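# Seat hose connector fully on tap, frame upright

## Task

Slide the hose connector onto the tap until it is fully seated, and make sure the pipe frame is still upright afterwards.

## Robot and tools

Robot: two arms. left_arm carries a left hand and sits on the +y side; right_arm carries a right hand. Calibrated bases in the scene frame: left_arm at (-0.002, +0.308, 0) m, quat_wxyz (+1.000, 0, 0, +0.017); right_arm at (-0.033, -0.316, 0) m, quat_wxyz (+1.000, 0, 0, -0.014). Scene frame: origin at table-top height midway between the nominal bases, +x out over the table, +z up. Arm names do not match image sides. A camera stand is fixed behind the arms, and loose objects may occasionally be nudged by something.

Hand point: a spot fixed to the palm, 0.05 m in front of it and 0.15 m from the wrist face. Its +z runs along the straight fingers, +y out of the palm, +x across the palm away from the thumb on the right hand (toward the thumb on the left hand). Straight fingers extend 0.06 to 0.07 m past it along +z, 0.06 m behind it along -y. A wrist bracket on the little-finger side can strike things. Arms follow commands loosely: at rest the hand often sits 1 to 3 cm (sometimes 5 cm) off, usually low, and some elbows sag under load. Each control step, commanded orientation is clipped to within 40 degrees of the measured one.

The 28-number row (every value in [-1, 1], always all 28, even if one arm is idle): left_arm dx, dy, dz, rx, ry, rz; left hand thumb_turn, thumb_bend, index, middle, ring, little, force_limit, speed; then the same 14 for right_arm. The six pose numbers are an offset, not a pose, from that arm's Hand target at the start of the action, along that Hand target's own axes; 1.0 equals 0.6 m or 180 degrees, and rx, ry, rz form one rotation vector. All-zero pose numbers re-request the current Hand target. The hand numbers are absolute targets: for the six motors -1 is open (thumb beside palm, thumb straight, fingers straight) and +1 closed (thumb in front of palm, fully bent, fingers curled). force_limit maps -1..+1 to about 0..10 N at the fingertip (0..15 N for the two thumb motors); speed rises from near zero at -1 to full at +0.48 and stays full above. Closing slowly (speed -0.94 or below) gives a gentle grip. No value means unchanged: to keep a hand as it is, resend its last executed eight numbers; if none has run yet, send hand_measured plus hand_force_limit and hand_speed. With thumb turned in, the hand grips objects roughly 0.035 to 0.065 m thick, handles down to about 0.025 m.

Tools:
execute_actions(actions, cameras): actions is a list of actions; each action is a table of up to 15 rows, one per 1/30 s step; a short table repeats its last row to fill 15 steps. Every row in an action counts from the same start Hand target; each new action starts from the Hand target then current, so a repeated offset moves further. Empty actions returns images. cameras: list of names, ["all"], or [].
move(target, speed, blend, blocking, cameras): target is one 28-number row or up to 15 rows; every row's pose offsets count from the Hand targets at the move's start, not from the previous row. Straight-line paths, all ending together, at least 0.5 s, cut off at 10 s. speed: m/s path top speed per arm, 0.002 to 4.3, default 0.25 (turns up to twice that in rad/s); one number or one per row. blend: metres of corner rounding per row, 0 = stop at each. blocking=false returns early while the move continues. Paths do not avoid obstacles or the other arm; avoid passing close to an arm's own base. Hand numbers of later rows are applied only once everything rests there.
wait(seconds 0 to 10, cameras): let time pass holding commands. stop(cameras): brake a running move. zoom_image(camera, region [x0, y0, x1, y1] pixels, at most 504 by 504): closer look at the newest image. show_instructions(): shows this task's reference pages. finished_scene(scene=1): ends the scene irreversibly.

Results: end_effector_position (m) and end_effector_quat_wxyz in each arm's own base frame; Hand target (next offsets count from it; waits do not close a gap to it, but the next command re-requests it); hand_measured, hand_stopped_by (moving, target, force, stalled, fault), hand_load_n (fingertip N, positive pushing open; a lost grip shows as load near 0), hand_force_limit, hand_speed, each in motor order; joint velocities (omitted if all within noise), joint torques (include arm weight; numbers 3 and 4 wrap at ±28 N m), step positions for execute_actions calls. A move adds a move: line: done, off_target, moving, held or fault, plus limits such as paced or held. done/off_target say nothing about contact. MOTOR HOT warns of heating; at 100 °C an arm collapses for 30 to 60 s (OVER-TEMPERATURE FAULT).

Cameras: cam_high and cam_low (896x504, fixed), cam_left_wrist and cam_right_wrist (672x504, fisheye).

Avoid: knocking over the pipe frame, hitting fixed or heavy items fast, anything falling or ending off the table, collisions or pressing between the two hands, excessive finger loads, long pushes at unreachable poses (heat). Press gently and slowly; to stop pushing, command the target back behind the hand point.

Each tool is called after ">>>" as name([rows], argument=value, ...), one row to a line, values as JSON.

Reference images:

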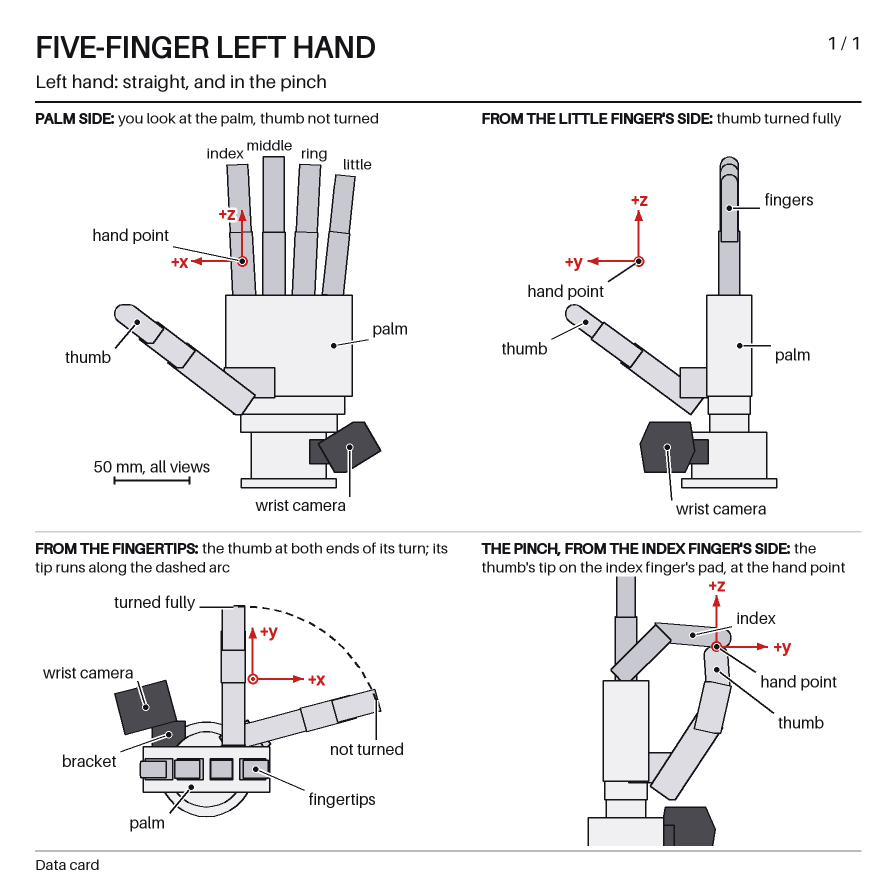

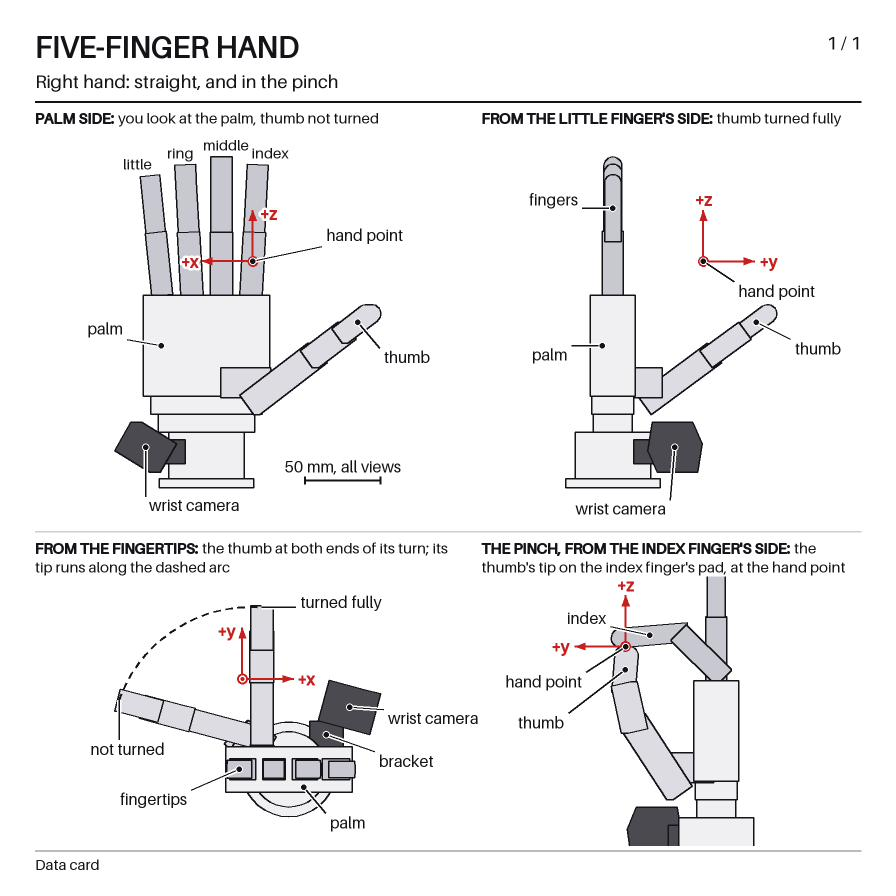

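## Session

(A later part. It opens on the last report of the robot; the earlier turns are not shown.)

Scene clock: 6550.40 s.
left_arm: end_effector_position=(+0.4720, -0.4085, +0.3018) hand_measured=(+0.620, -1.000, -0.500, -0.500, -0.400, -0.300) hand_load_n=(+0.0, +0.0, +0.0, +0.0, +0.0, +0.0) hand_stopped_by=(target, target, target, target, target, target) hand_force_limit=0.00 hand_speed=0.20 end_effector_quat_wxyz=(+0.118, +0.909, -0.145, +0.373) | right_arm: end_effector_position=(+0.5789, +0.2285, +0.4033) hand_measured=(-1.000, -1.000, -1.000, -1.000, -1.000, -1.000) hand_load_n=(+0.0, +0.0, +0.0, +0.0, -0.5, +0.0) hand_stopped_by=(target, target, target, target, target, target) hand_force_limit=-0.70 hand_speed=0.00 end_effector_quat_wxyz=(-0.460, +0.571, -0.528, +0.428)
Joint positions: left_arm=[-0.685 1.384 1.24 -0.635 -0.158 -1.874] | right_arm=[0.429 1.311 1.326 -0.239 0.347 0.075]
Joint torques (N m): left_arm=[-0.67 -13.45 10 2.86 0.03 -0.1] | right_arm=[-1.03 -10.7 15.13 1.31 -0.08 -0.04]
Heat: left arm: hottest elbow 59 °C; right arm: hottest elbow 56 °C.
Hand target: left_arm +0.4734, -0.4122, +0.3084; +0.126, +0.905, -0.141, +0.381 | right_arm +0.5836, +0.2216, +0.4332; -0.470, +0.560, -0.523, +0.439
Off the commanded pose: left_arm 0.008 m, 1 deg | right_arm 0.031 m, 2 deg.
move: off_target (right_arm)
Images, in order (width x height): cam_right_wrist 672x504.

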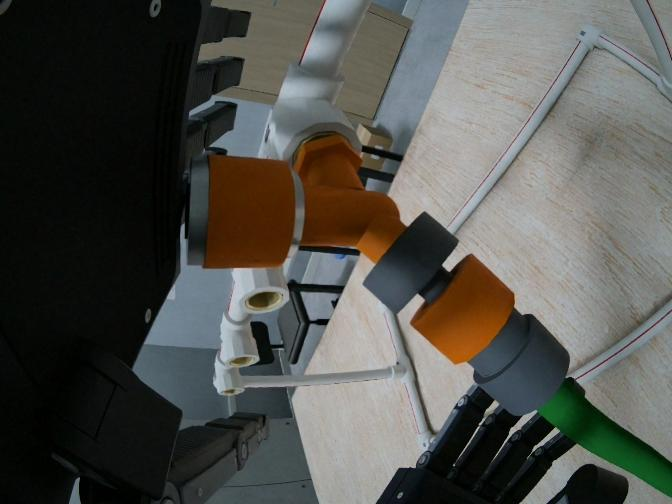

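>>> move([
  [0,0,0,0,0,0,0.62,-1,-0.5,-0.5,-0.4,-0.3,0.0,0.2,-0.005,-0.044,-0.009,0,0,0,-1,-1,-1,-1,-1,-1,-0.7,0.0],
  [0,0,0,0,0,0,0.62,-1,-0.5,-0.5,-0.4,-0.3,0.0,0.2,-0.008,0.0139,-0.002,0,0,0,-1,-1,-1,-1,-1,-1,-0.7,0.0],
], speed=0.05, cameras=["cam_right_wrist"])

Scene clock: 6561.83 s.
left_arm: end_effector_position=(+0.4720, -0.4085, +0.3018) hand_measured=(+0.620, -1.000, -0.500, -0.500, -0.400, -0.300) hand_load_n=(+0.0, -0.5, +0.0, +0.0, +0.0, +0.0) hand_stopped_by=(target, target, target, target, target, target) hand_force_limit=0.00 hand_speed=0.20 end_effector_quat_wxyz=(+0.118, +0.909, -0.145, +0.373) | right_arm: end_effector_position=(+0.5805, +0.2284, +0.4267) hand_measured=(-1.000, -1.000, -1.000, -1.000, -1.000, -1.000) hand_load_n=(+0.0, +0.0, +0.0, +0.0, +0.0, +0.0) hand_stopped_by=(target, target, target, target, target, target) hand_force_limit=-0.70 hand_speed=0.00 end_effector_quat_wxyz=(-0.470, +0.561, -0.526, +0.434)
Joint positions: left_arm=[-0.685 1.384 1.24 -0.635 -0.158 -1.874] | right_arm=[0.429 1.308 1.365 -0.252 0.351 0.075]
Joint torques (N m): left_arm=[-0.67 -13.45 9.99 2.85 0.03 -0.1] | right_arm=[-0.21 -10.29 9.98 2.48 0.15 0]
Heat: left arm: hottest elbow 59 °C; right arm: hottest elbow 59 °C.
Hand target: left_arm +0.4734, -0.4122, +0.3084; +0.126, +0.905, -0.141, +0.381 | right_arm +0.5807, +0.2262, +0.4252; -0.470, +0.560, -0.523, +0.439
Off the commanded pose: left_arm 0.008 m, 1 deg | right_arm 0.003 m, 1 deg.
move: done
Images, in order (width x height): cam_right_wrist 672x504.

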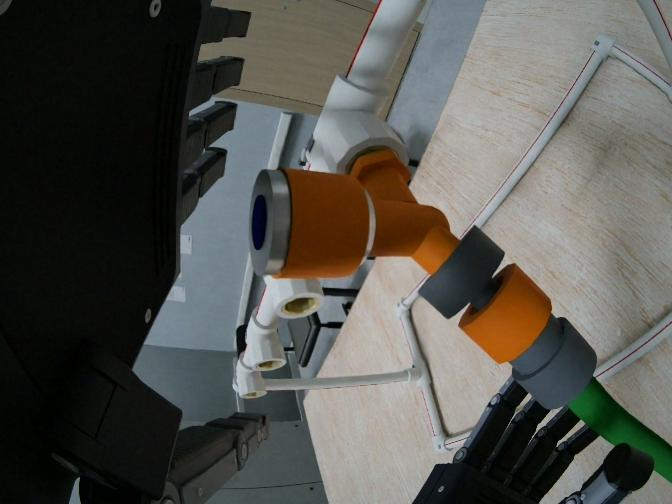

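>>> move(target=[0,0,0,0,0,0,0.62,-1,-0.5,-0.5,-0.4,-0.3,0.0,0.2,0,0,0,0,0,0,-1,-1,0.3,0.3,-1,-1,-0.6,-0.6], speed=0.05, cameras=["cam_high","cam_right_wrist"])

>>> zoom_image(camera="cam_right_wrist", region=[160, 80, 400, 290])

Scene clock: 6571.03 s.
left_arm: end_effector_position=(+0.4720, -0.4085, +0.3018) hand_measured=(+0.620, -1.000, -0.500, -0.500, -0.400, -0.300) hand_load_n=(+0.0, +0.0, +0.0, +0.0, +0.0, +0.0) hand_stopped_by=(target, target, target, target, target, target) hand_force_limit=0.00 hand_speed=0.20 end_effector_quat_wxyz=(+0.118, +0.909, -0.145, +0.373) | right_arm: end_effector_position=(+0.5807, +0.2281, +0.4286) hand_measured=(-1.000, -1.000, -0.046, -0.008, -1.000, -1.000) hand_load_n=(-0.5, +0.5, +0.0, +0.0, +0.0, +0.0) hand_stopped_by=(target, target, force, force, target, target) hand_force_limit=-0.60 hand_speed=-0.60 end_effector_quat_wxyz=(-0.471, +0.559, -0.525, +0.435)
Joint positions: left_arm=[-0.685 1.384 1.24 -0.635 -0.158 -1.874] | right_arm=[0.429 1.307 1.365 -0.247 0.353 0.075]
Joint torques (N m): left_arm=[-0.67 -13.45 10 2.85 0.03 -0.1] | right_arm=[-0.15 -10.34 9.96 2.33 0.09 0.01]
Heat: left arm: hottest elbow 59 °C; right arm: hottest elbow 58 °C.
Hand target: left_arm +0.4734, -0.4122, +0.3084; +0.126, +0.905, -0.141, +0.381 | right_arm +0.5807, +0.2262, +0.4253; -0.470, +0.560, -0.523, +0.439
Off the commanded pose: left_arm 0.008 m, 1 deg | right_arm 0.004 m, 1 deg.
move: done
Images, in order (width x height): cam_high 896x504, cam_right_wrist 672x504.

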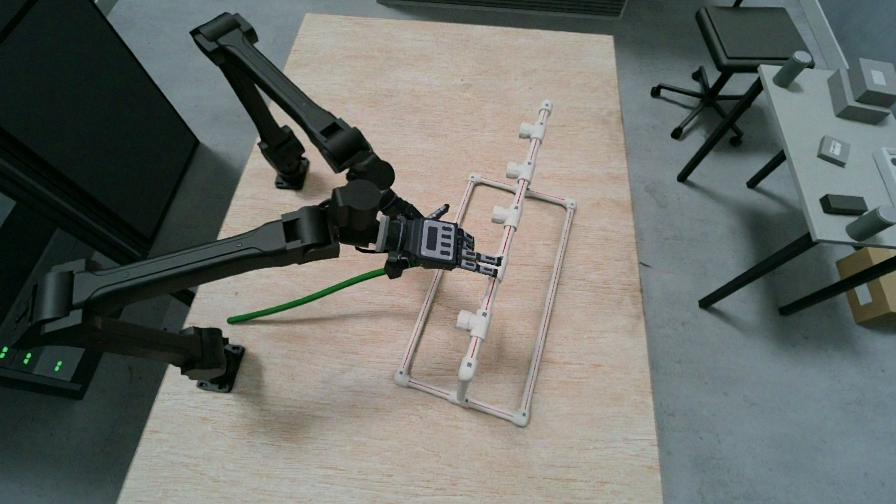

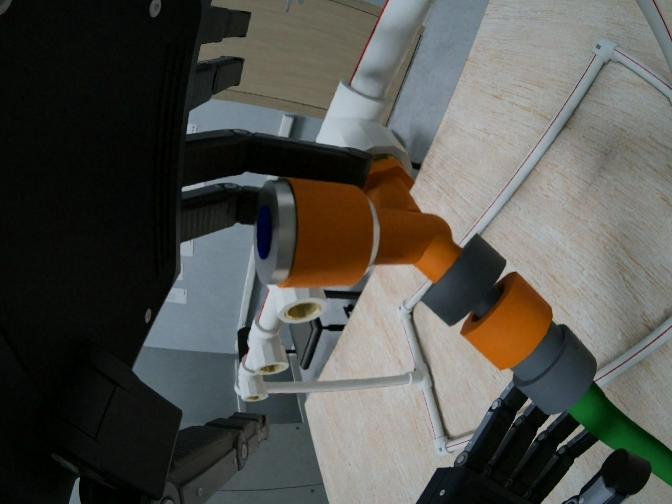

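Scaled by 2.100 from the camera's 672x504 image, which has a finer 960x720 frame.

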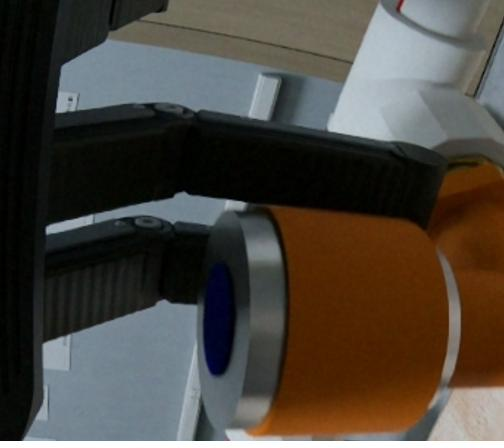

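>>> move(target=[0,0,0,0,0,0,0.62,-1,-0.5,-0.5,-0.4,-0.3,0.0,0.2,0,0.005,0,0,0,0,-1,-1,0.33,0.33,-1,-1,-0.1,-0.6], speed=0.05, cameras=["cam_left_wrist","cam_right_wrist","cam_high"])

>>> zoom_image(camera="cam_left_wrist", region=[250, 150, 480, 400])

Scene clock: 6616.30 s.
left_arm: end_effector_position=(+0.4720, -0.4085, +0.3018) hand_measured=(+0.620, -1.000, -0.500, -0.500, -0.400, -0.300) hand_load_n=(+0.0, +0.0, +0.0, +0.0, +0.0, +0.0) hand_stopped_by=(target, target, target, target, target, target) hand_force_limit=0.00 hand_speed=0.20 end_effector_quat_wxyz=(+0.118, +0.909, -0.145, +0.373) | right_arm: end_effector_position=(+0.5826, +0.2230, +0.4275) hand_measured=(-1.000, -1.000, +0.024, +0.330, -1.000, -1.000) hand_load_n=(+0.0, +0.0, +0.0, +1.0, +0.0, +0.0) hand_stopped_by=(target, target, force, target, target, target) hand_force_limit=-0.10 hand_speed=-0.60 end_effector_quat_wxyz=(-0.467, +0.557, -0.527, +0.441)
Joint positions: left_arm=[-0.685 1.384 1.24 -0.635 -0.158 -1.874] | right_arm=[0.424 1.307 1.362 -0.243 0.361 0.068]
Joint torques (N m): left_arm=[-0.67 -13.45 10 2.85 0.03 -0.1] | right_arm=[0.15 -10.52 9.47 2.4 -0.22 0.08]
Heat: left arm: hottest elbow 59 °C; right arm: hottest elbow 56 °C.
Hand target: left_arm +0.4734, -0.4122, +0.3084; +0.126, +0.905, -0.141, +0.381 | right_arm +0.5801, +0.2262, +0.4225; -0.470, +0.560, -0.523, +0.439
Off the commanded pose: left_arm 0.008 m, 1 deg | right_arm 0.007 m, 1 deg.
move: done
Images, in order (width x height): cam_high 896x504, cam_left_wrist 672x504, cam_right_wrist 672x504.

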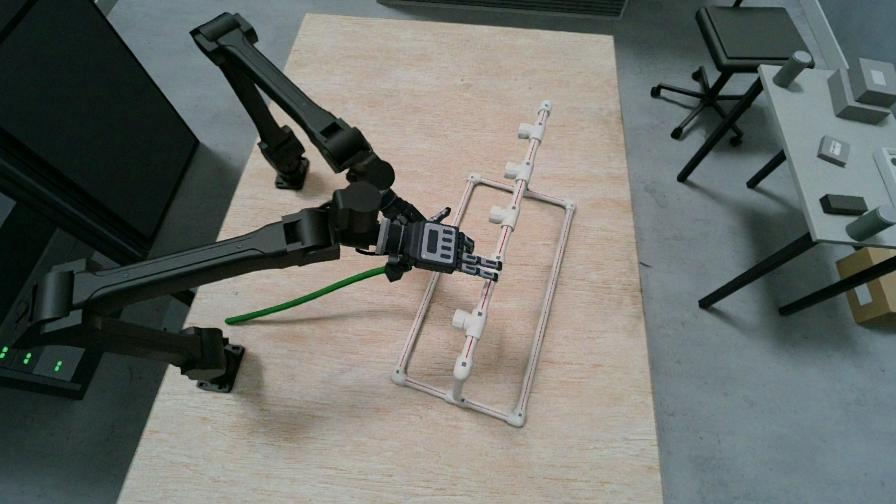

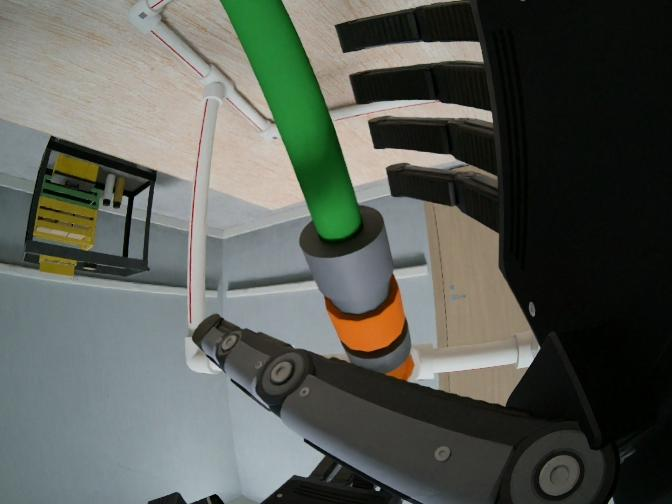

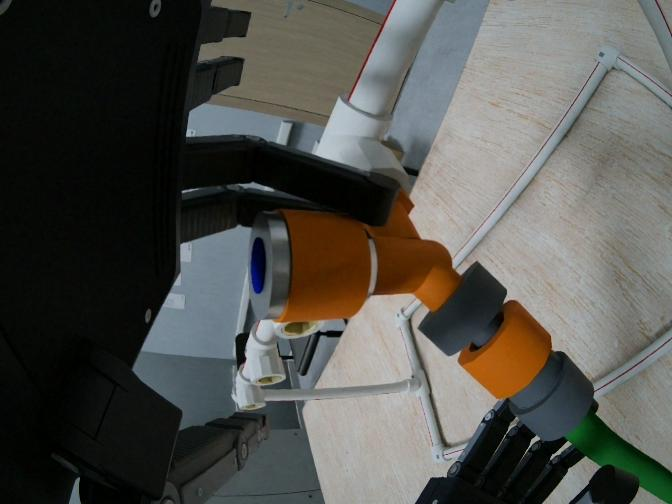

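Scaled by 2.016 from the camera's 672x504 image, which has a finer 960x720 frame.

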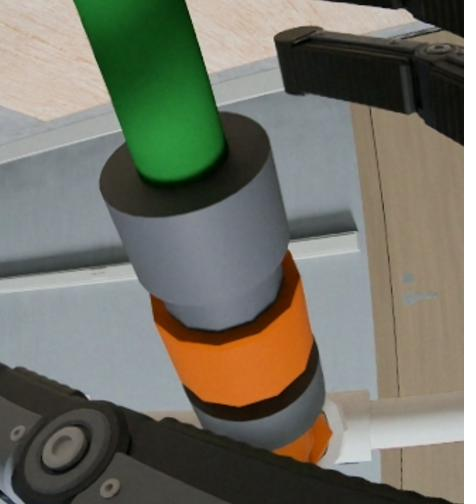

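>>> move([
  [0,0,0,0,0,0,0.62,-1,-0.5,-0.5,-0.4,-0.3,0.0,0.2,0,0,0,0,0,0,-1,-1,-1,-1,-1,-1,-0.7,0.0],
  [0,0,0,0,0,0,0.62,-1,-0.5,-0.5,-0.4,-0.3,0.0,0.2,-0.033,-0.0366,-0.0042,0,0,0,-1,-1,-1,-1,-1,-1,-0.7,0.0],
  [0,0,0,0,0,0,0.62,-1,-0.5,-0.5,-0.4,-0.3,0.0,0.2,-0.0087,-0.0054,0.0013,0,0,0,-1,-1,-1,-1,-1,-1,-0.7,0.0],
], speed=0.05, cameras=["cam_right_wrist"])

Scene clock: 6641.57 s.
left_arm: end_effector_position=(+0.4720, -0.4085, +0.3018) hand_measured=(+0.620, -1.000, -0.500, -0.500, -0.400, -0.300) hand_load_n=(+0.0, +0.0, +0.0, +0.0, +0.0, +0.0) hand_stopped_by=(target, target, target, target, target, target) hand_force_limit=0.00 hand_speed=0.20 end_effector_quat_wxyz=(+0.118, +0.909, -0.145, +0.373) | right_arm: end_effector_position=(+0.5759, +0.2373, +0.4261) hand_measured=(-1.000, -1.000, -1.000, -1.000, -1.000, -1.000) hand_load_n=(+0.0, +0.0, +0.0, +0.0, +0.0, +0.0) hand_stopped_by=(target, target, target, target, target, target) hand_force_limit=-0.70 hand_speed=0.00 end_effector_quat_wxyz=(-0.469, +0.565, -0.521, +0.435)
Joint positions: left_arm=[-0.685 1.384 1.24 -0.635 -0.158 -1.874] | right_arm=[0.452 1.308 1.364 -0.252 0.368 0.068]
Joint torques (N m): left_arm=[-0.67 -13.45 10 2.85 0.03 -0.1] | right_arm=[-1.2 -9.88 10.63 2.51 -0.09 0.09]
Heat: left arm: hottest elbow 59 °C; right arm: hottest elbow 54 °C.
Hand target: left_arm +0.4734, -0.4122, +0.3084; +0.126, +0.905, -0.141, +0.381 | right_arm +0.5811, +0.2315, +0.4253; -0.470, +0.560, -0.523, +0.439
Off the commanded pose: left_arm 0.008 m, 1 deg | right_arm 0.008 m, 1 deg.
move: done
Images, in order (width x height): cam_right_wrist 672x504.

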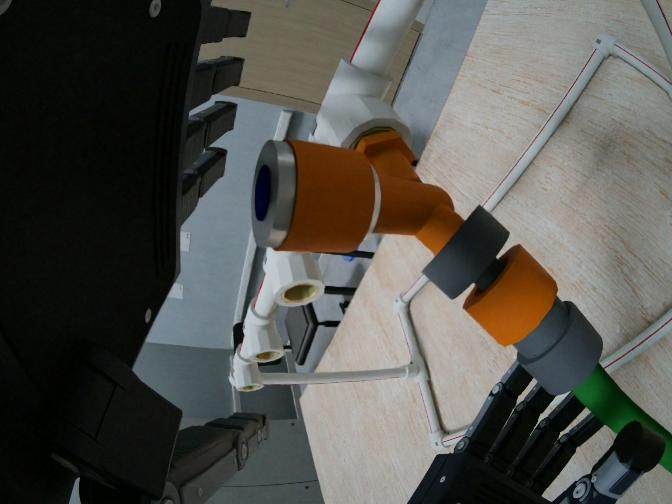

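>>> move(target=[0,0,0,0,0,0,0.62,-1,-0.5,-0.5,-0.4,-0.3,0.0,0.2,0.0103,-0.0007,0.0043,0,0,0,-1,-1,-1,-1,-1,-1,-0.7,0.0], speed=0.05)

Scene clock: 6652.63 s.
left_arm: end_effector_position=(+0.4720, -0.4085, +0.3018) hand_measured=(+0.620, -1.000, -0.500, -0.500, -0.400, -0.300) hand_load_n=(+0.0, +0.0, +0.0, +0.0, +0.0, +0.0) hand_stopped_by=(target, target, target, target, target, target) hand_force_limit=0.00 hand_speed=0.20 end_effector_quat_wxyz=(+0.118, +0.909, -0.145, +0.373) | right_arm: end_effector_position=(+0.5789, +0.2308, +0.4260) hand_measured=(-1.000, -1.000, -1.000, -1.000, -1.000, -1.000) hand_load_n=(+0.0, +0.0, +0.0, +0.0, +0.0, +0.0) hand_stopped_by=(target, target, target, target, target, target) hand_force_limit=-0.70 hand_speed=0.00 end_effector_quat_wxyz=(-0.469, +0.564, -0.523, +0.435)
Joint positions: left_arm=[-0.685 1.384 1.24 -0.635 -0.158 -1.874] | right_arm=[0.436 1.308 1.364 -0.252 0.353 0.068]
Joint torques (N m): left_arm=[-0.73 -13.45 9.99 2.86 0.03 -0.1] | right_arm=[-1.03 -9.76 10.65 2.54 -0.11 0.06]
Heat: left arm: hottest elbow 59 °C; right arm: hottest elbow 54 °C.
Hand target: left_arm +0.4734, -0.4122, +0.3084; +0.126, +0.905, -0.141, +0.381 | right_arm +0.5841, +0.2256, +0.4253; -0.470, +0.560, -0.523, +0.439
Off the commanded pose: left_arm 0.008 m, 1 deg | right_arm 0.008 m, 1 deg.
move: done

>>> move(target=[0,0,0,0,0,0,0.62,-1,-0.5,-0.5,-0.4,-0.3,0.0,0.2,0,0,0,0,0,0,-1,-1,0.3,0.3,-1,-1,-0.6,-0.6], speed=0.05, cameras=["cam_right_wrist"])

>>> zoom_image(camera="cam_right_wrist", region=[160, 80, 400, 290])

Scene clock: 6668.93 s.
left_arm: end_effector_position=(+0.4720, -0.4085, +0.3018) hand_measured=(+0.620, -1.000, -0.500, -0.500, -0.400, -0.300) hand_load_n=(+0.0, -0.5, +0.0, +0.0, +0.0, +0.0) hand_stopped_by=(target, target, target, target, target, target) hand_force_limit=0.00 hand_speed=0.20 end_effector_quat_wxyz=(+0.118, +0.909, -0.145, +0.373) | right_arm: end_effector_position=(+0.5801, +0.2301, +0.4279) hand_measured=(-1.000, -1.000, -0.010, +0.028, -1.000, -1.000) hand_load_n=(+0.0, +0.0, +0.0, +0.0, +0.0, +0.0) hand_stopped_by=(target, target, force, force, target, target) hand_force_limit=-0.60 hand_speed=-0.60 end_effector_quat_wxyz=(-0.471, +0.562, -0.522, +0.436)
Joint positions: left_arm=[-0.685 1.384 1.24 -0.635 -0.158 -1.874] | right_arm=[0.433 1.308 1.364 -0.245 0.352 0.068]
Joint torques (N m): left_arm=[-0.67 -13.39 9.99 2.85 0.03 -0.1] | right_arm=[-0.91 -9.64 10.61 2.21 -0.04 0.06]
Heat: left arm: hottest elbow 59 °C; right arm: hottest elbow 53 °C.
Hand target: left_arm +0.4734, -0.4122, +0.3084; +0.126, +0.905, -0.141, +0.381 | right_arm +0.5841, +0.2254, +0.4254; -0.470, +0.560, -0.523, +0.439
Off the commanded pose: left_arm 0.008 m, 1 deg | right_arm 0.007 m, 0 deg.
move: done
Images, in order (width x height): cam_right_wrist 672x504.

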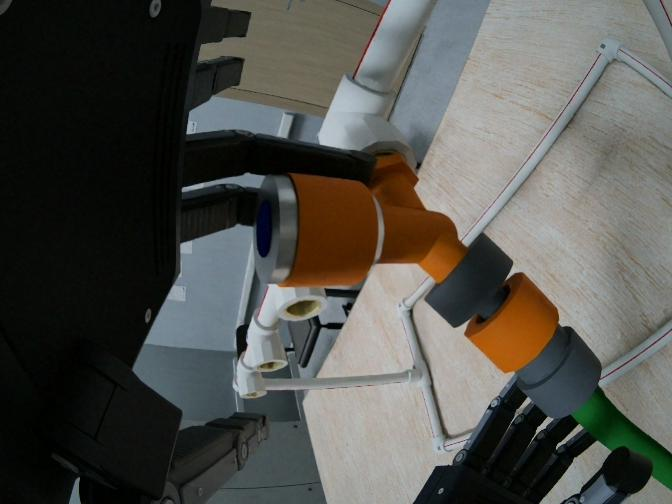

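Scaled by 2.100 from the camera's 672x504 image, which has a finer 960x720 frame.

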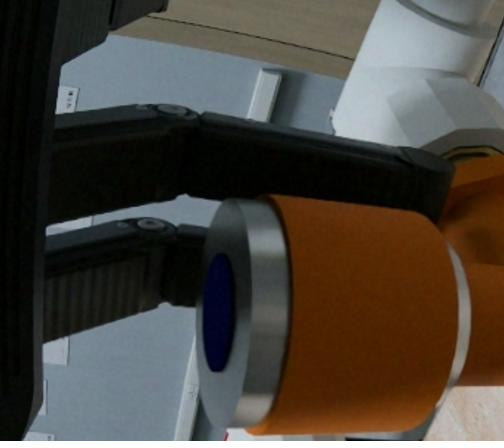

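>>> move(target=[0,0,0,0,0,0,0.62,-0.05,0.35,0.35,0.35,0.3,0.0,-0.8,0,0,0,0,0,0,-1,-1,0.3,0.3,-1,-1,-0.6,-0.6], speed=0.05, cameras=["cam_left_wrist","cam_high"])

>>> zoom_image(camera="cam_left_wrist", region=[250, 150, 480, 400])

Scene clock: 6718.27 s.
left_arm: end_effector_position=(+0.4725, -0.4071, +0.2987) hand_measured=(+0.620, -0.358, -0.132, +0.032, +0.060, +0.300) hand_load_n=(+1.5, +7.5, +0.0, +8.5, +0.0, +1.5) hand_stopped_by=(target, force, force, force, force, target) hand_force_limit=0.00 hand_speed=-0.80 end_effector_quat_wxyz=(+0.116, +0.910, -0.143, +0.371) | right_arm: end_effector_position=(+0.5801, +0.2301, +0.4279) hand_measured=(-1.000, -1.000, -0.010, +0.028, -1.000, -1.000) hand_load_n=(-0.5, +0.0, +0.0, +0.0, +0.0, +0.0) hand_stopped_by=(target, target, force, force, target, target) hand_force_limit=-0.60 hand_speed=-0.60 end_effector_quat_wxyz=(-0.471, +0.562, -0.522, +0.436)
Joint positions: left_arm=[-0.684 1.385 1.236 -0.635 -0.16 -1.877] | right_arm=[0.433 1.308 1.364 -0.245 0.352 0.068]
Joint torques (N m): left_arm=[-0.79 -13.57 10.28 2.84 0.14 -0.07] | right_arm=[-0.91 -9.76 10.63 2.22 -0.05 0.06]
Heat: left arm: hottest elbow 59 °C; right arm: hottest elbow 53 °C.
Hand target: left_arm +0.4734, -0.4122, +0.3085; +0.126, +0.905, -0.141, +0.381 | right_arm +0.5841, +0.2254, +0.4254; -0.470, +0.560, -0.523, +0.439
Off the commanded pose: left_arm 0.011 m, 2 deg | right_arm 0.007 m, 0 deg.
move: off_target (left_arm)
Images, in order (width x height): cam_high 896x504, cam_left_wrist 672x504.

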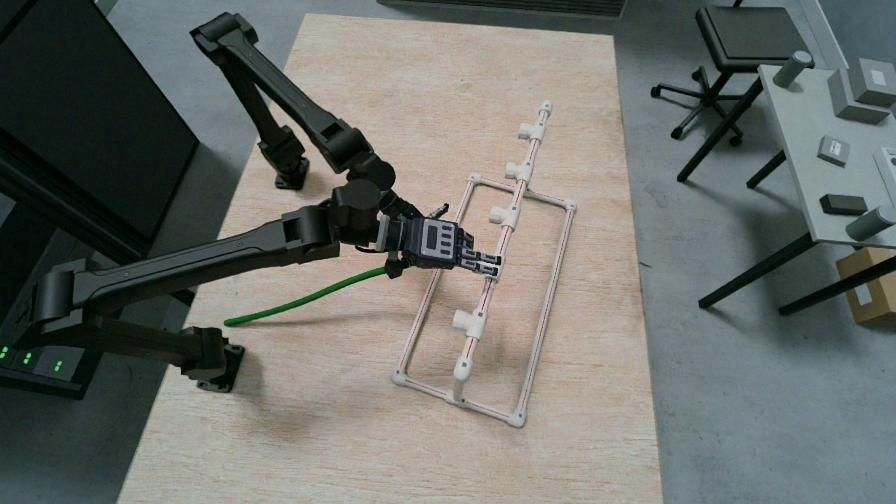

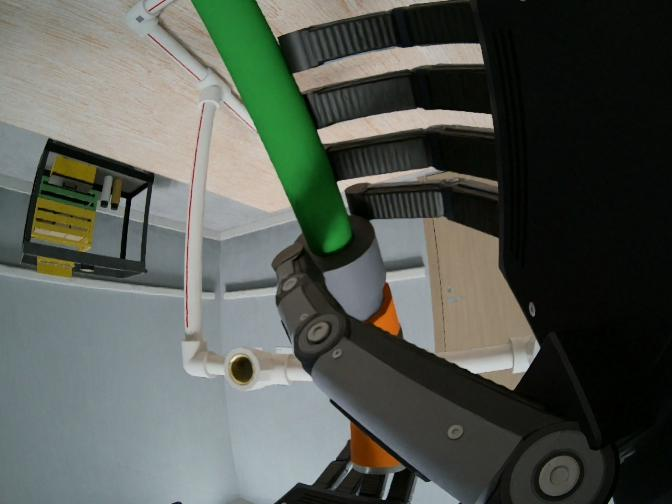

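Scaled by 2.016 from the camera's 672x504 image, which has a finer 960x720 frame.

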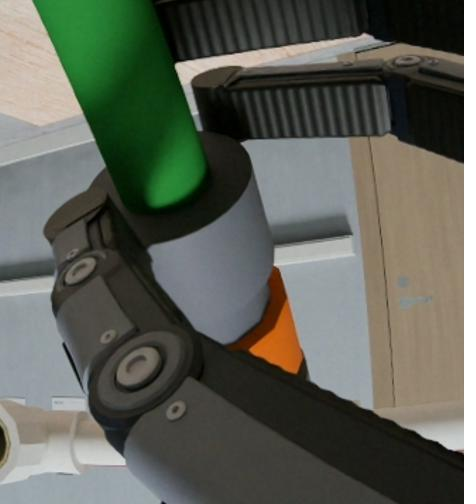

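>>> move([
  [0,0,0,0,0,0,0.62,-1,-0.5,-0.5,-0.4,-0.3,0.0,0.2,0,0,0,0,0,0,-1,-1,0.3,0.3,-1,-1,-0.6,-0.6],
  [-0.0205,0.008,-0.0022,0,0,0,0.62,-1,-0.5,-0.5,-0.4,-0.3,0.0,0.2,0,0,0,0,0,0,-1,-1,0.3,0.3,-1,-1,-0.6,-0.6],
], speed=0.05, cameras=["cam_left_wrist"])

>>> zoom_image(camera="cam_left_wrist", region=[250, 150, 480, 400])

Scene clock: 6736.20 s.
left_arm: end_effector_position=(+0.4643, -0.4101, +0.2953) hand_measured=(+0.620, -1.000, -0.500, -0.500, -0.400, -0.300) hand_load_n=(+0.0, +0.0, +0.0, +0.0, +0.0, +0.0) hand_stopped_by=(target, target, target, target, target, target) hand_force_limit=0.00 hand_speed=0.20 end_effector_quat_wxyz=(+0.119, +0.909, -0.144, +0.373) | right_arm: end_effector_position=(+0.5801, +0.2301, +0.4279) hand_measured=(-1.000, -1.000, -0.010, +0.028, -1.000, -1.000) hand_load_n=(+0.0, +0.0, +0.0, +0.0, +0.0, +0.0) hand_stopped_by=(target, target, force, force, target, target) hand_force_limit=-0.60 hand_speed=-0.60 end_effector_quat_wxyz=(-0.471, +0.562, -0.522, +0.436)
Joint positions: left_arm=[-0.699 1.374 1.212 -0.619 -0.167 -1.886] | right_arm=[0.433 1.308 1.364 -0.245 0.352 0.068]
Joint torques (N m): left_arm=[-0.73 -13.57 9.57 2.89 -0.17 -0.08] | right_arm=[-0.79 -9.82 10.67 2.24 -0.05 0.06]
Heat: left arm: hottest elbow 58 °C; right arm: hottest elbow 53 °C.
Hand target: left_arm +0.4626, -0.4143, +0.3009; +0.126, +0.905, -0.141, +0.381 | right_arm +0.5841, +0.2254, +0.4254; -0.470, +0.560, -0.523, +0.439
Off the commanded pose: left_arm 0.007 m, 1 deg | right_arm 0.007 m, 0 deg.
move: done
Images, in order (width x height): cam_left_wrist 672x504.

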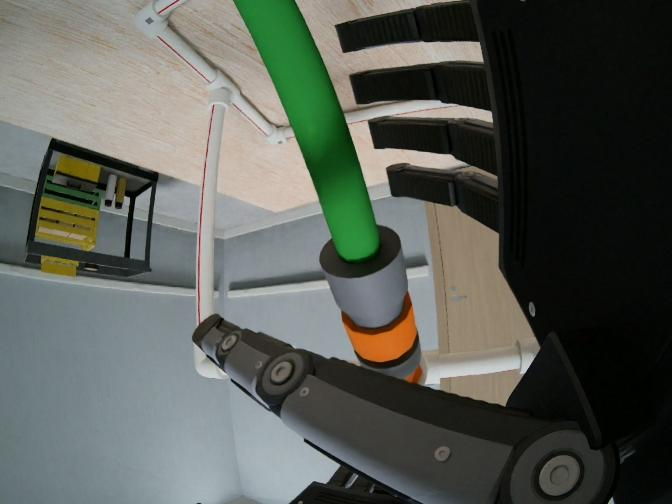

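Scaled by 2.016 from the camera's 672x504 image, which has a finer 960x720 frame.

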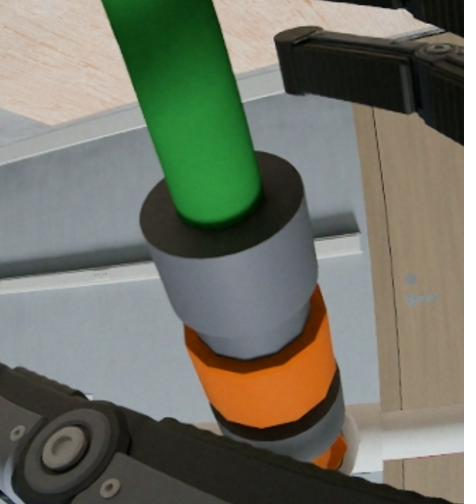

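>>> move(target=[0,0,0,0,0,0,0.62,-0.05,0.35,0.35,0.35,0.3,0.0,-0.8,0,0,0,0,0,0,-1,-1,0.3,0.3,-1,-1,-0.6,-0.6], speed=0.05, cameras=["cam_left_wrist"])

>>> zoom_image(camera="cam_left_wrist", region=[250, 150, 480, 400])

Scene clock: 6747.30 s.
left_arm: end_effector_position=(+0.4638, -0.4070, +0.2856) hand_measured=(+0.620, -0.358, +0.126, +0.180, +0.190, +0.300) hand_load_n=(+1.5, +7.5, +0.0, +7.0, +0.0, +2.0) hand_stopped_by=(target, force, force, force, force, target) hand_force_limit=0.00 hand_speed=-0.80 end_effector_quat_wxyz=(+0.112, +0.912, -0.142, +0.369) | right_arm: end_effector_position=(+0.5799, +0.2302, +0.4281) hand_measured=(-1.000, -1.000, -0.010, +0.028, -1.000, -1.000) hand_load_n=(+0.0, +0.0, +0.0, -1.5, +0.0, +0.0) hand_stopped_by=(target, target, force, force, target, target) hand_force_limit=-0.60 hand_speed=-0.60 end_effector_quat_wxyz=(-0.472, +0.562, -0.522, +0.436)
Joint positions: left_arm=[-0.699 1.376 1.197 -0.617 -0.176 -1.888] | right_arm=[0.433 1.307 1.364 -0.245 0.351 0.068]
Joint torques (N m): left_arm=[-1.08 -13.86 10.48 2.77 0.24 -0.09] | right_arm=[-0.85 -9.76 10.67 2.24 -0.02 0.07]
Heat: left arm: hottest elbow 58 °C; right arm: hottest elbow 53 °C.
Hand target: left_arm +0.4626, -0.4142, +0.3010; +0.126, +0.905, -0.141, +0.381 | right_arm +0.5842, +0.2255, +0.4253; -0.470, +0.560, -0.523, +0.439
Off the commanded pose: left_arm 0.017 m, 2 deg | right_arm 0.007 m, 0 deg.
move: off_target (left_arm)
Images, in order (width x height): cam_left_wrist 672x504.

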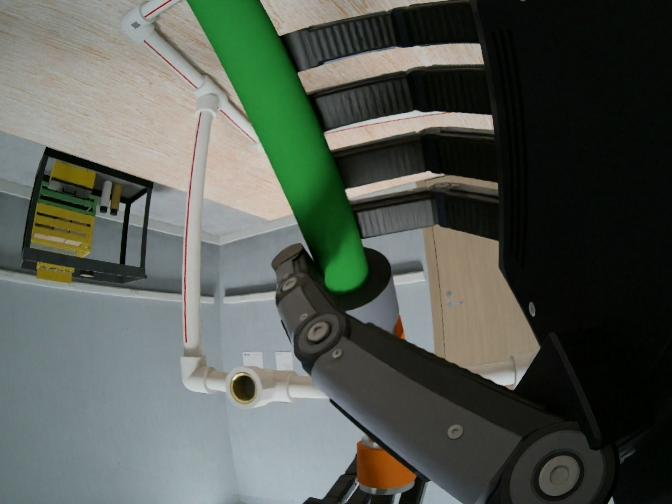

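Scaled by 2.016 from the camera's 672x504 image, which has a finer 960x720 frame.

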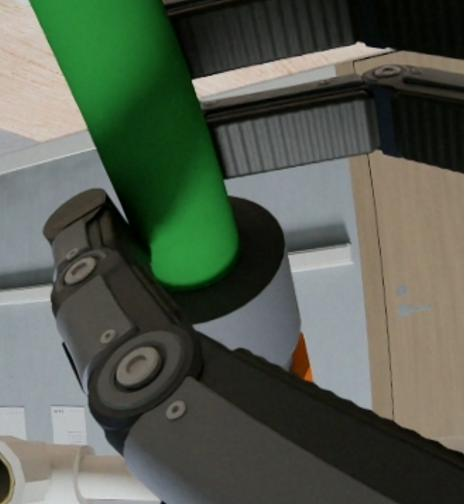

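>>> move([
  [0.04,0,0,0,0,0,0.62,-0.05,0.35,0.35,0.35,0.3,0.0,-0.8,0,0,0,0,0,0,-1,-1,0.3,0.3,-1,-1,-0.6,-0.6],
  [0.30,-0.012,-0.058,0,0.03,-0.02,0.62,-0.05,0.35,0.35,0.35,0.3,0.0,-0.8,-0.045,0.21,-0.085,0,0,0,-1,-1,0.3,0.3,-1,-1,-0.6,-0.6],
  [0.06,0,-0.01,0,0.008,-0.005,0.62,-0.05,0.35,0.35,0.35,0.3,0.0,-0.8,0,0.02,0,0,0,0,-1,-1,0.3,0.3,-1,-1,-0.6,-0.6],
], speed=[0.05,0.08,0.1], blend=[0.01,0,0], cameras=["cam_left_wrist","cam_high","cam_right_wrist"])

Scene clock: 6781.83 s.
left_arm: end_effector_position=(+0.4743, -0.4145, +0.2902) hand_measured=(+0.620, -0.356, +0.126, +0.182, +0.190, +0.300) hand_load_n=(-3.0, +0.5, +0.5, +0.0, +0.0, +1.0) hand_stopped_by=(target, force, force, force, force, target) hand_force_limit=0.00 hand_speed=-0.80 end_effector_quat_wxyz=(+0.105, +0.915, -0.160, +0.355) | right_arm: end_effector_position=(+0.5666, +0.2265, +0.4183) hand_measured=(-1.000, -1.000, -0.010, +0.028, -1.000, -1.000) hand_load_n=(+0.0, +0.0, +1.0, -3.0, +0.0, +0.0) hand_stopped_by=(target, target, force, force, target, target) hand_force_limit=-0.60 hand_speed=-0.60 end_effector_quat_wxyz=(-0.483, +0.551, -0.522, +0.437)
Joint positions: left_arm=[-0.688 1.42 1.275 -0.681 -0.155 -1.852] | right_arm=[0.438 1.263 1.28 -0.18 0.357 0.079]
Joint torques (N m): left_arm=[-0.5 -16.32 11.18 3.81 -0.32 -0.4] | right_arm=[-1.08 -6.18 14.5 1.06 -0.21 -0.07]
Heat: left arm: hottest elbow 63 °C; right arm: hottest elbow 53 °C.
Hand target: left_arm +0.4827, -0.4181, +0.3309; +0.131, +0.901, -0.133, +0.391 | right_arm +0.5820, +0.2253, +0.4138; -0.470, +0.560, -0.523, +0.439
Off the commanded pose: left_arm 0.042 m, 6 deg | right_arm 0.016 m, 2 deg.
move: off_target (left_arm, right_arm)
Images, in order (width x height): cam_high 896x504, cam_left_wrist 672x504, cam_right_wrist 672x504.

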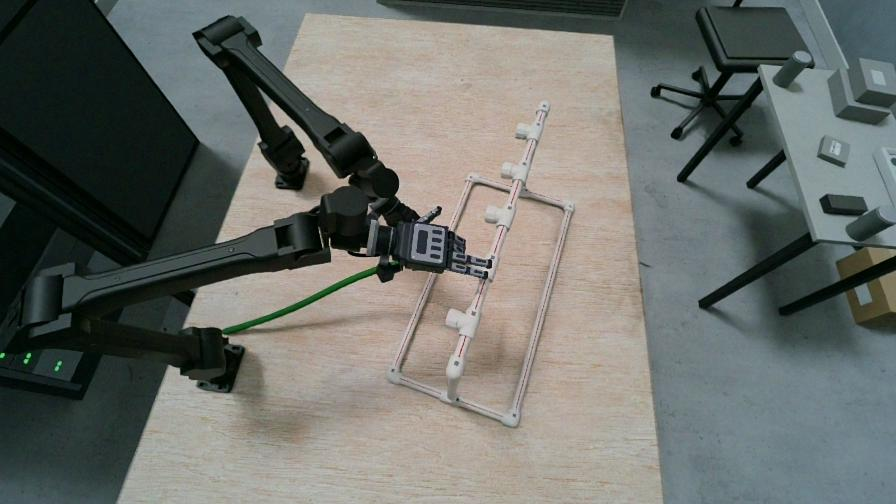

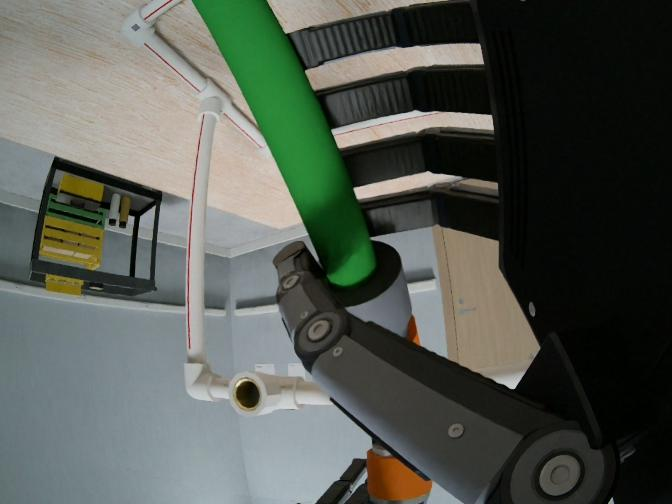

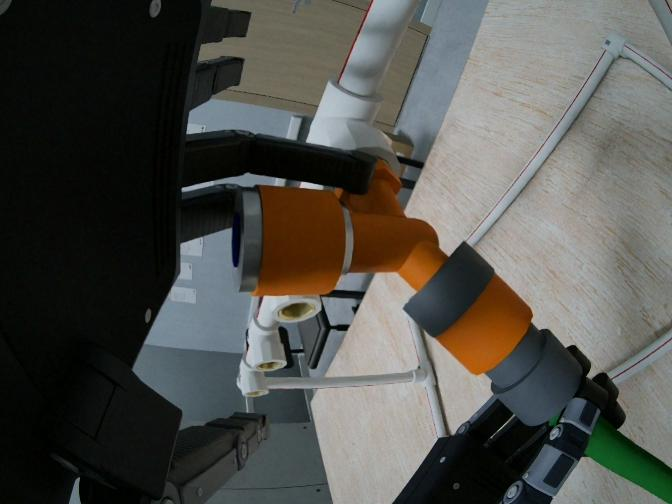

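>>> zoom_image(camera="cam_right_wrist", region=[380, 220, 640, 440])

>>> zoom_image(camera="cam_left_wrist", region=[250, 200, 480, 450])

Scaled by 1.938 from the camera's 672x504 image, which has a finer 960x720 frame.

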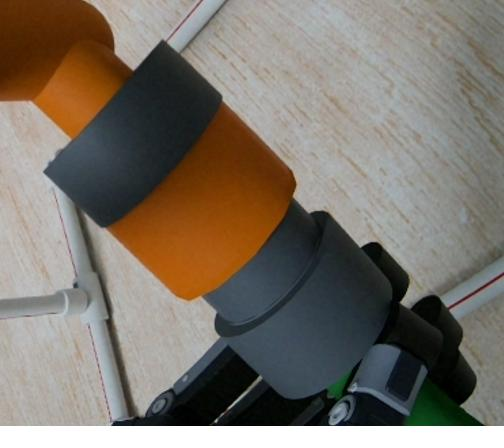

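Scaled by 2.016 from the camera's 672x504 image, which has a finer 960x720 frame.

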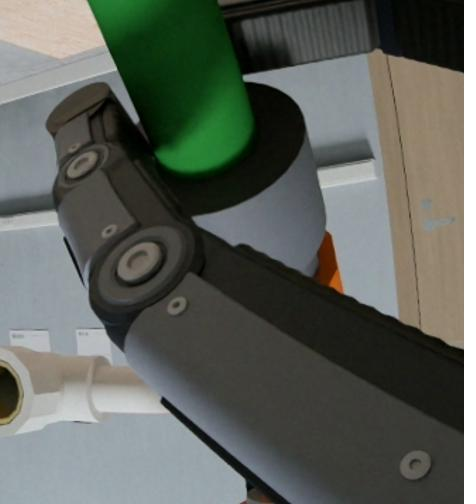

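>>> move([
  [0.25,-0.012,-0.05,0,0.025,-0.018,0.62,-0.05,0.35,0.35,0.35,0.3,0.0,-0.8,-0.045,0.2,-0.085,0,0,0,-1,-1,0.3,0.3,-1,-1,-0.6,-0.6],
  [-0.03,0,0.005,0,0,0,0.62,-0.05,0.35,0.35,0.35,0.3,0.0,-0.8,0,-0.01,0,0,0,0,-1,-1,0.3,0.3,-1,-1,-0.6,-0.6],
], speed=[0.08,0.1], cameras=["cam_left_wrist","cam_high","cam_right_wrist"])

>>> zoom_image(camera="cam_right_wrist", region=[380, 220, 640, 440])

Scene clock: 6804.53 s.
left_arm: end_effector_position=(+0.4708, -0.4120, +0.2905) hand_measured=(+0.620, -0.356, +0.126, +0.182, +0.190, +0.300) hand_load_n=(-1.0, +0.5, +0.5, +0.0, +0.0, +1.0) hand_stopped_by=(target, force, force, force, force, target) hand_force_limit=0.00 hand_speed=-0.80 end_effector_quat_wxyz=(+0.112, +0.911, -0.147, +0.368) | right_arm: end_effector_position=(+0.5655, +0.2277, +0.4187) hand_measured=(-1.000, -1.000, -0.010, +0.028, -1.000, -1.000) hand_load_n=(+0.0, +0.0, +0.5, -3.0, +0.0, +0.0) hand_stopped_by=(target, target, force, force, target, target) hand_force_limit=-0.60 hand_speed=-0.60 end_effector_quat_wxyz=(-0.478, +0.556, -0.521, +0.435)
Joint positions: left_arm=[-0.694 1.397 1.232 -0.63 -0.169 -1.875] | right_arm=[0.44 1.264 1.291 -0.201 0.356 0.076]
Joint torques (N m): left_arm=[-0.91 -15.15 10.37 3.33 -0.2 -0.27] | right_arm=[-1.26 -6.12 15.08 1.31 -0.17 -0.02]
Heat: left arm: hottest elbow 64 °C; right arm: hottest elbow 55 °C.
Hand target: left_arm +0.4729, -0.4165, +0.3157; +0.131, +0.901, -0.133, +0.391 | right_arm +0.5830, +0.2255, +0.4196; -0.470, +0.560, -0.523, +0.439
Off the commanded pose: left_arm 0.026 m, 4 deg | right_arm 0.018 m, 1 deg.
move: off_target (left_arm, right_arm)
Images, in order (width x height): cam_high 896x504, cam_left_wrist 672x504, cam_right_wrist 672x504.

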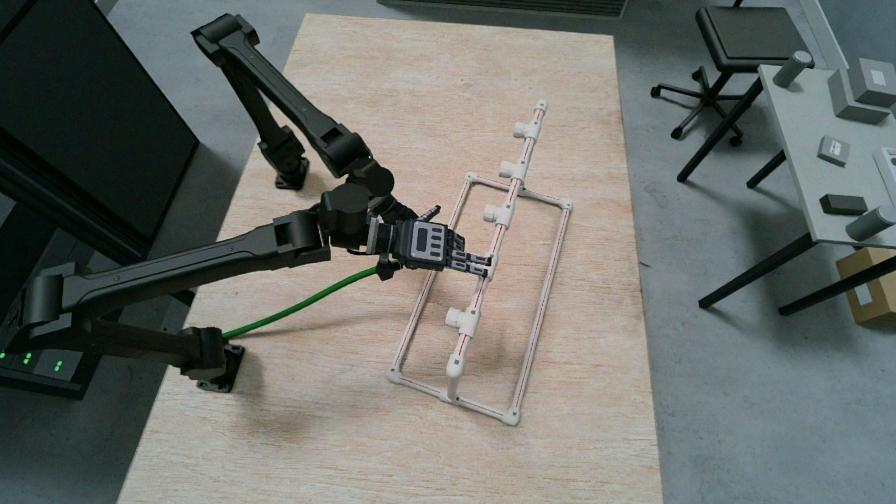

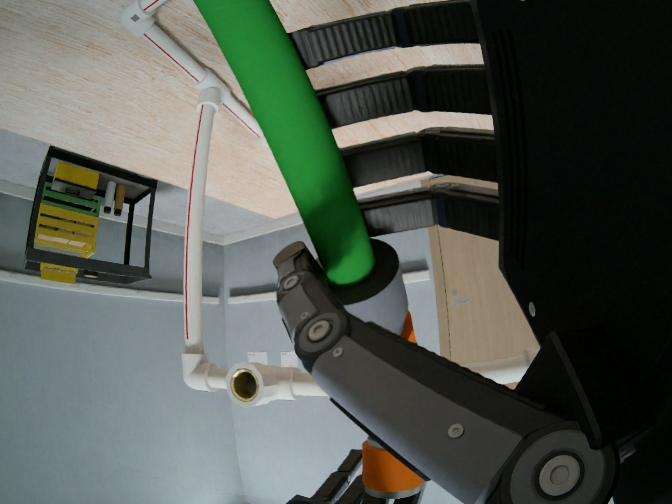

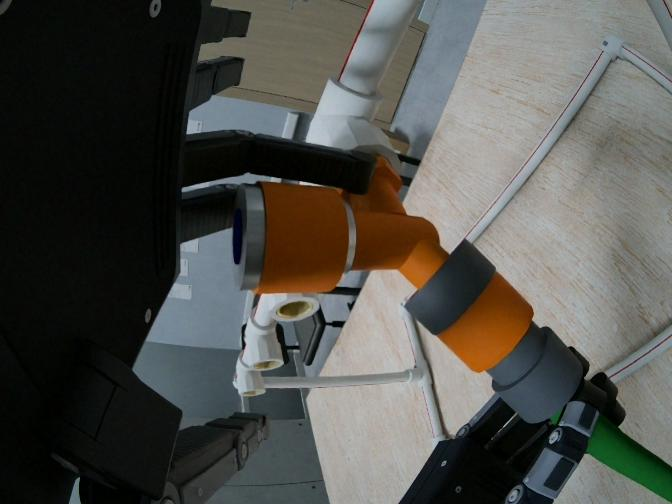

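Scaled by 1.938 from the camera's 672x504 image, which has a finer 960x720 frame.

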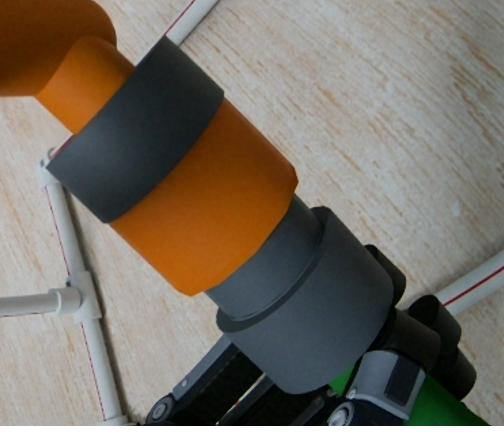

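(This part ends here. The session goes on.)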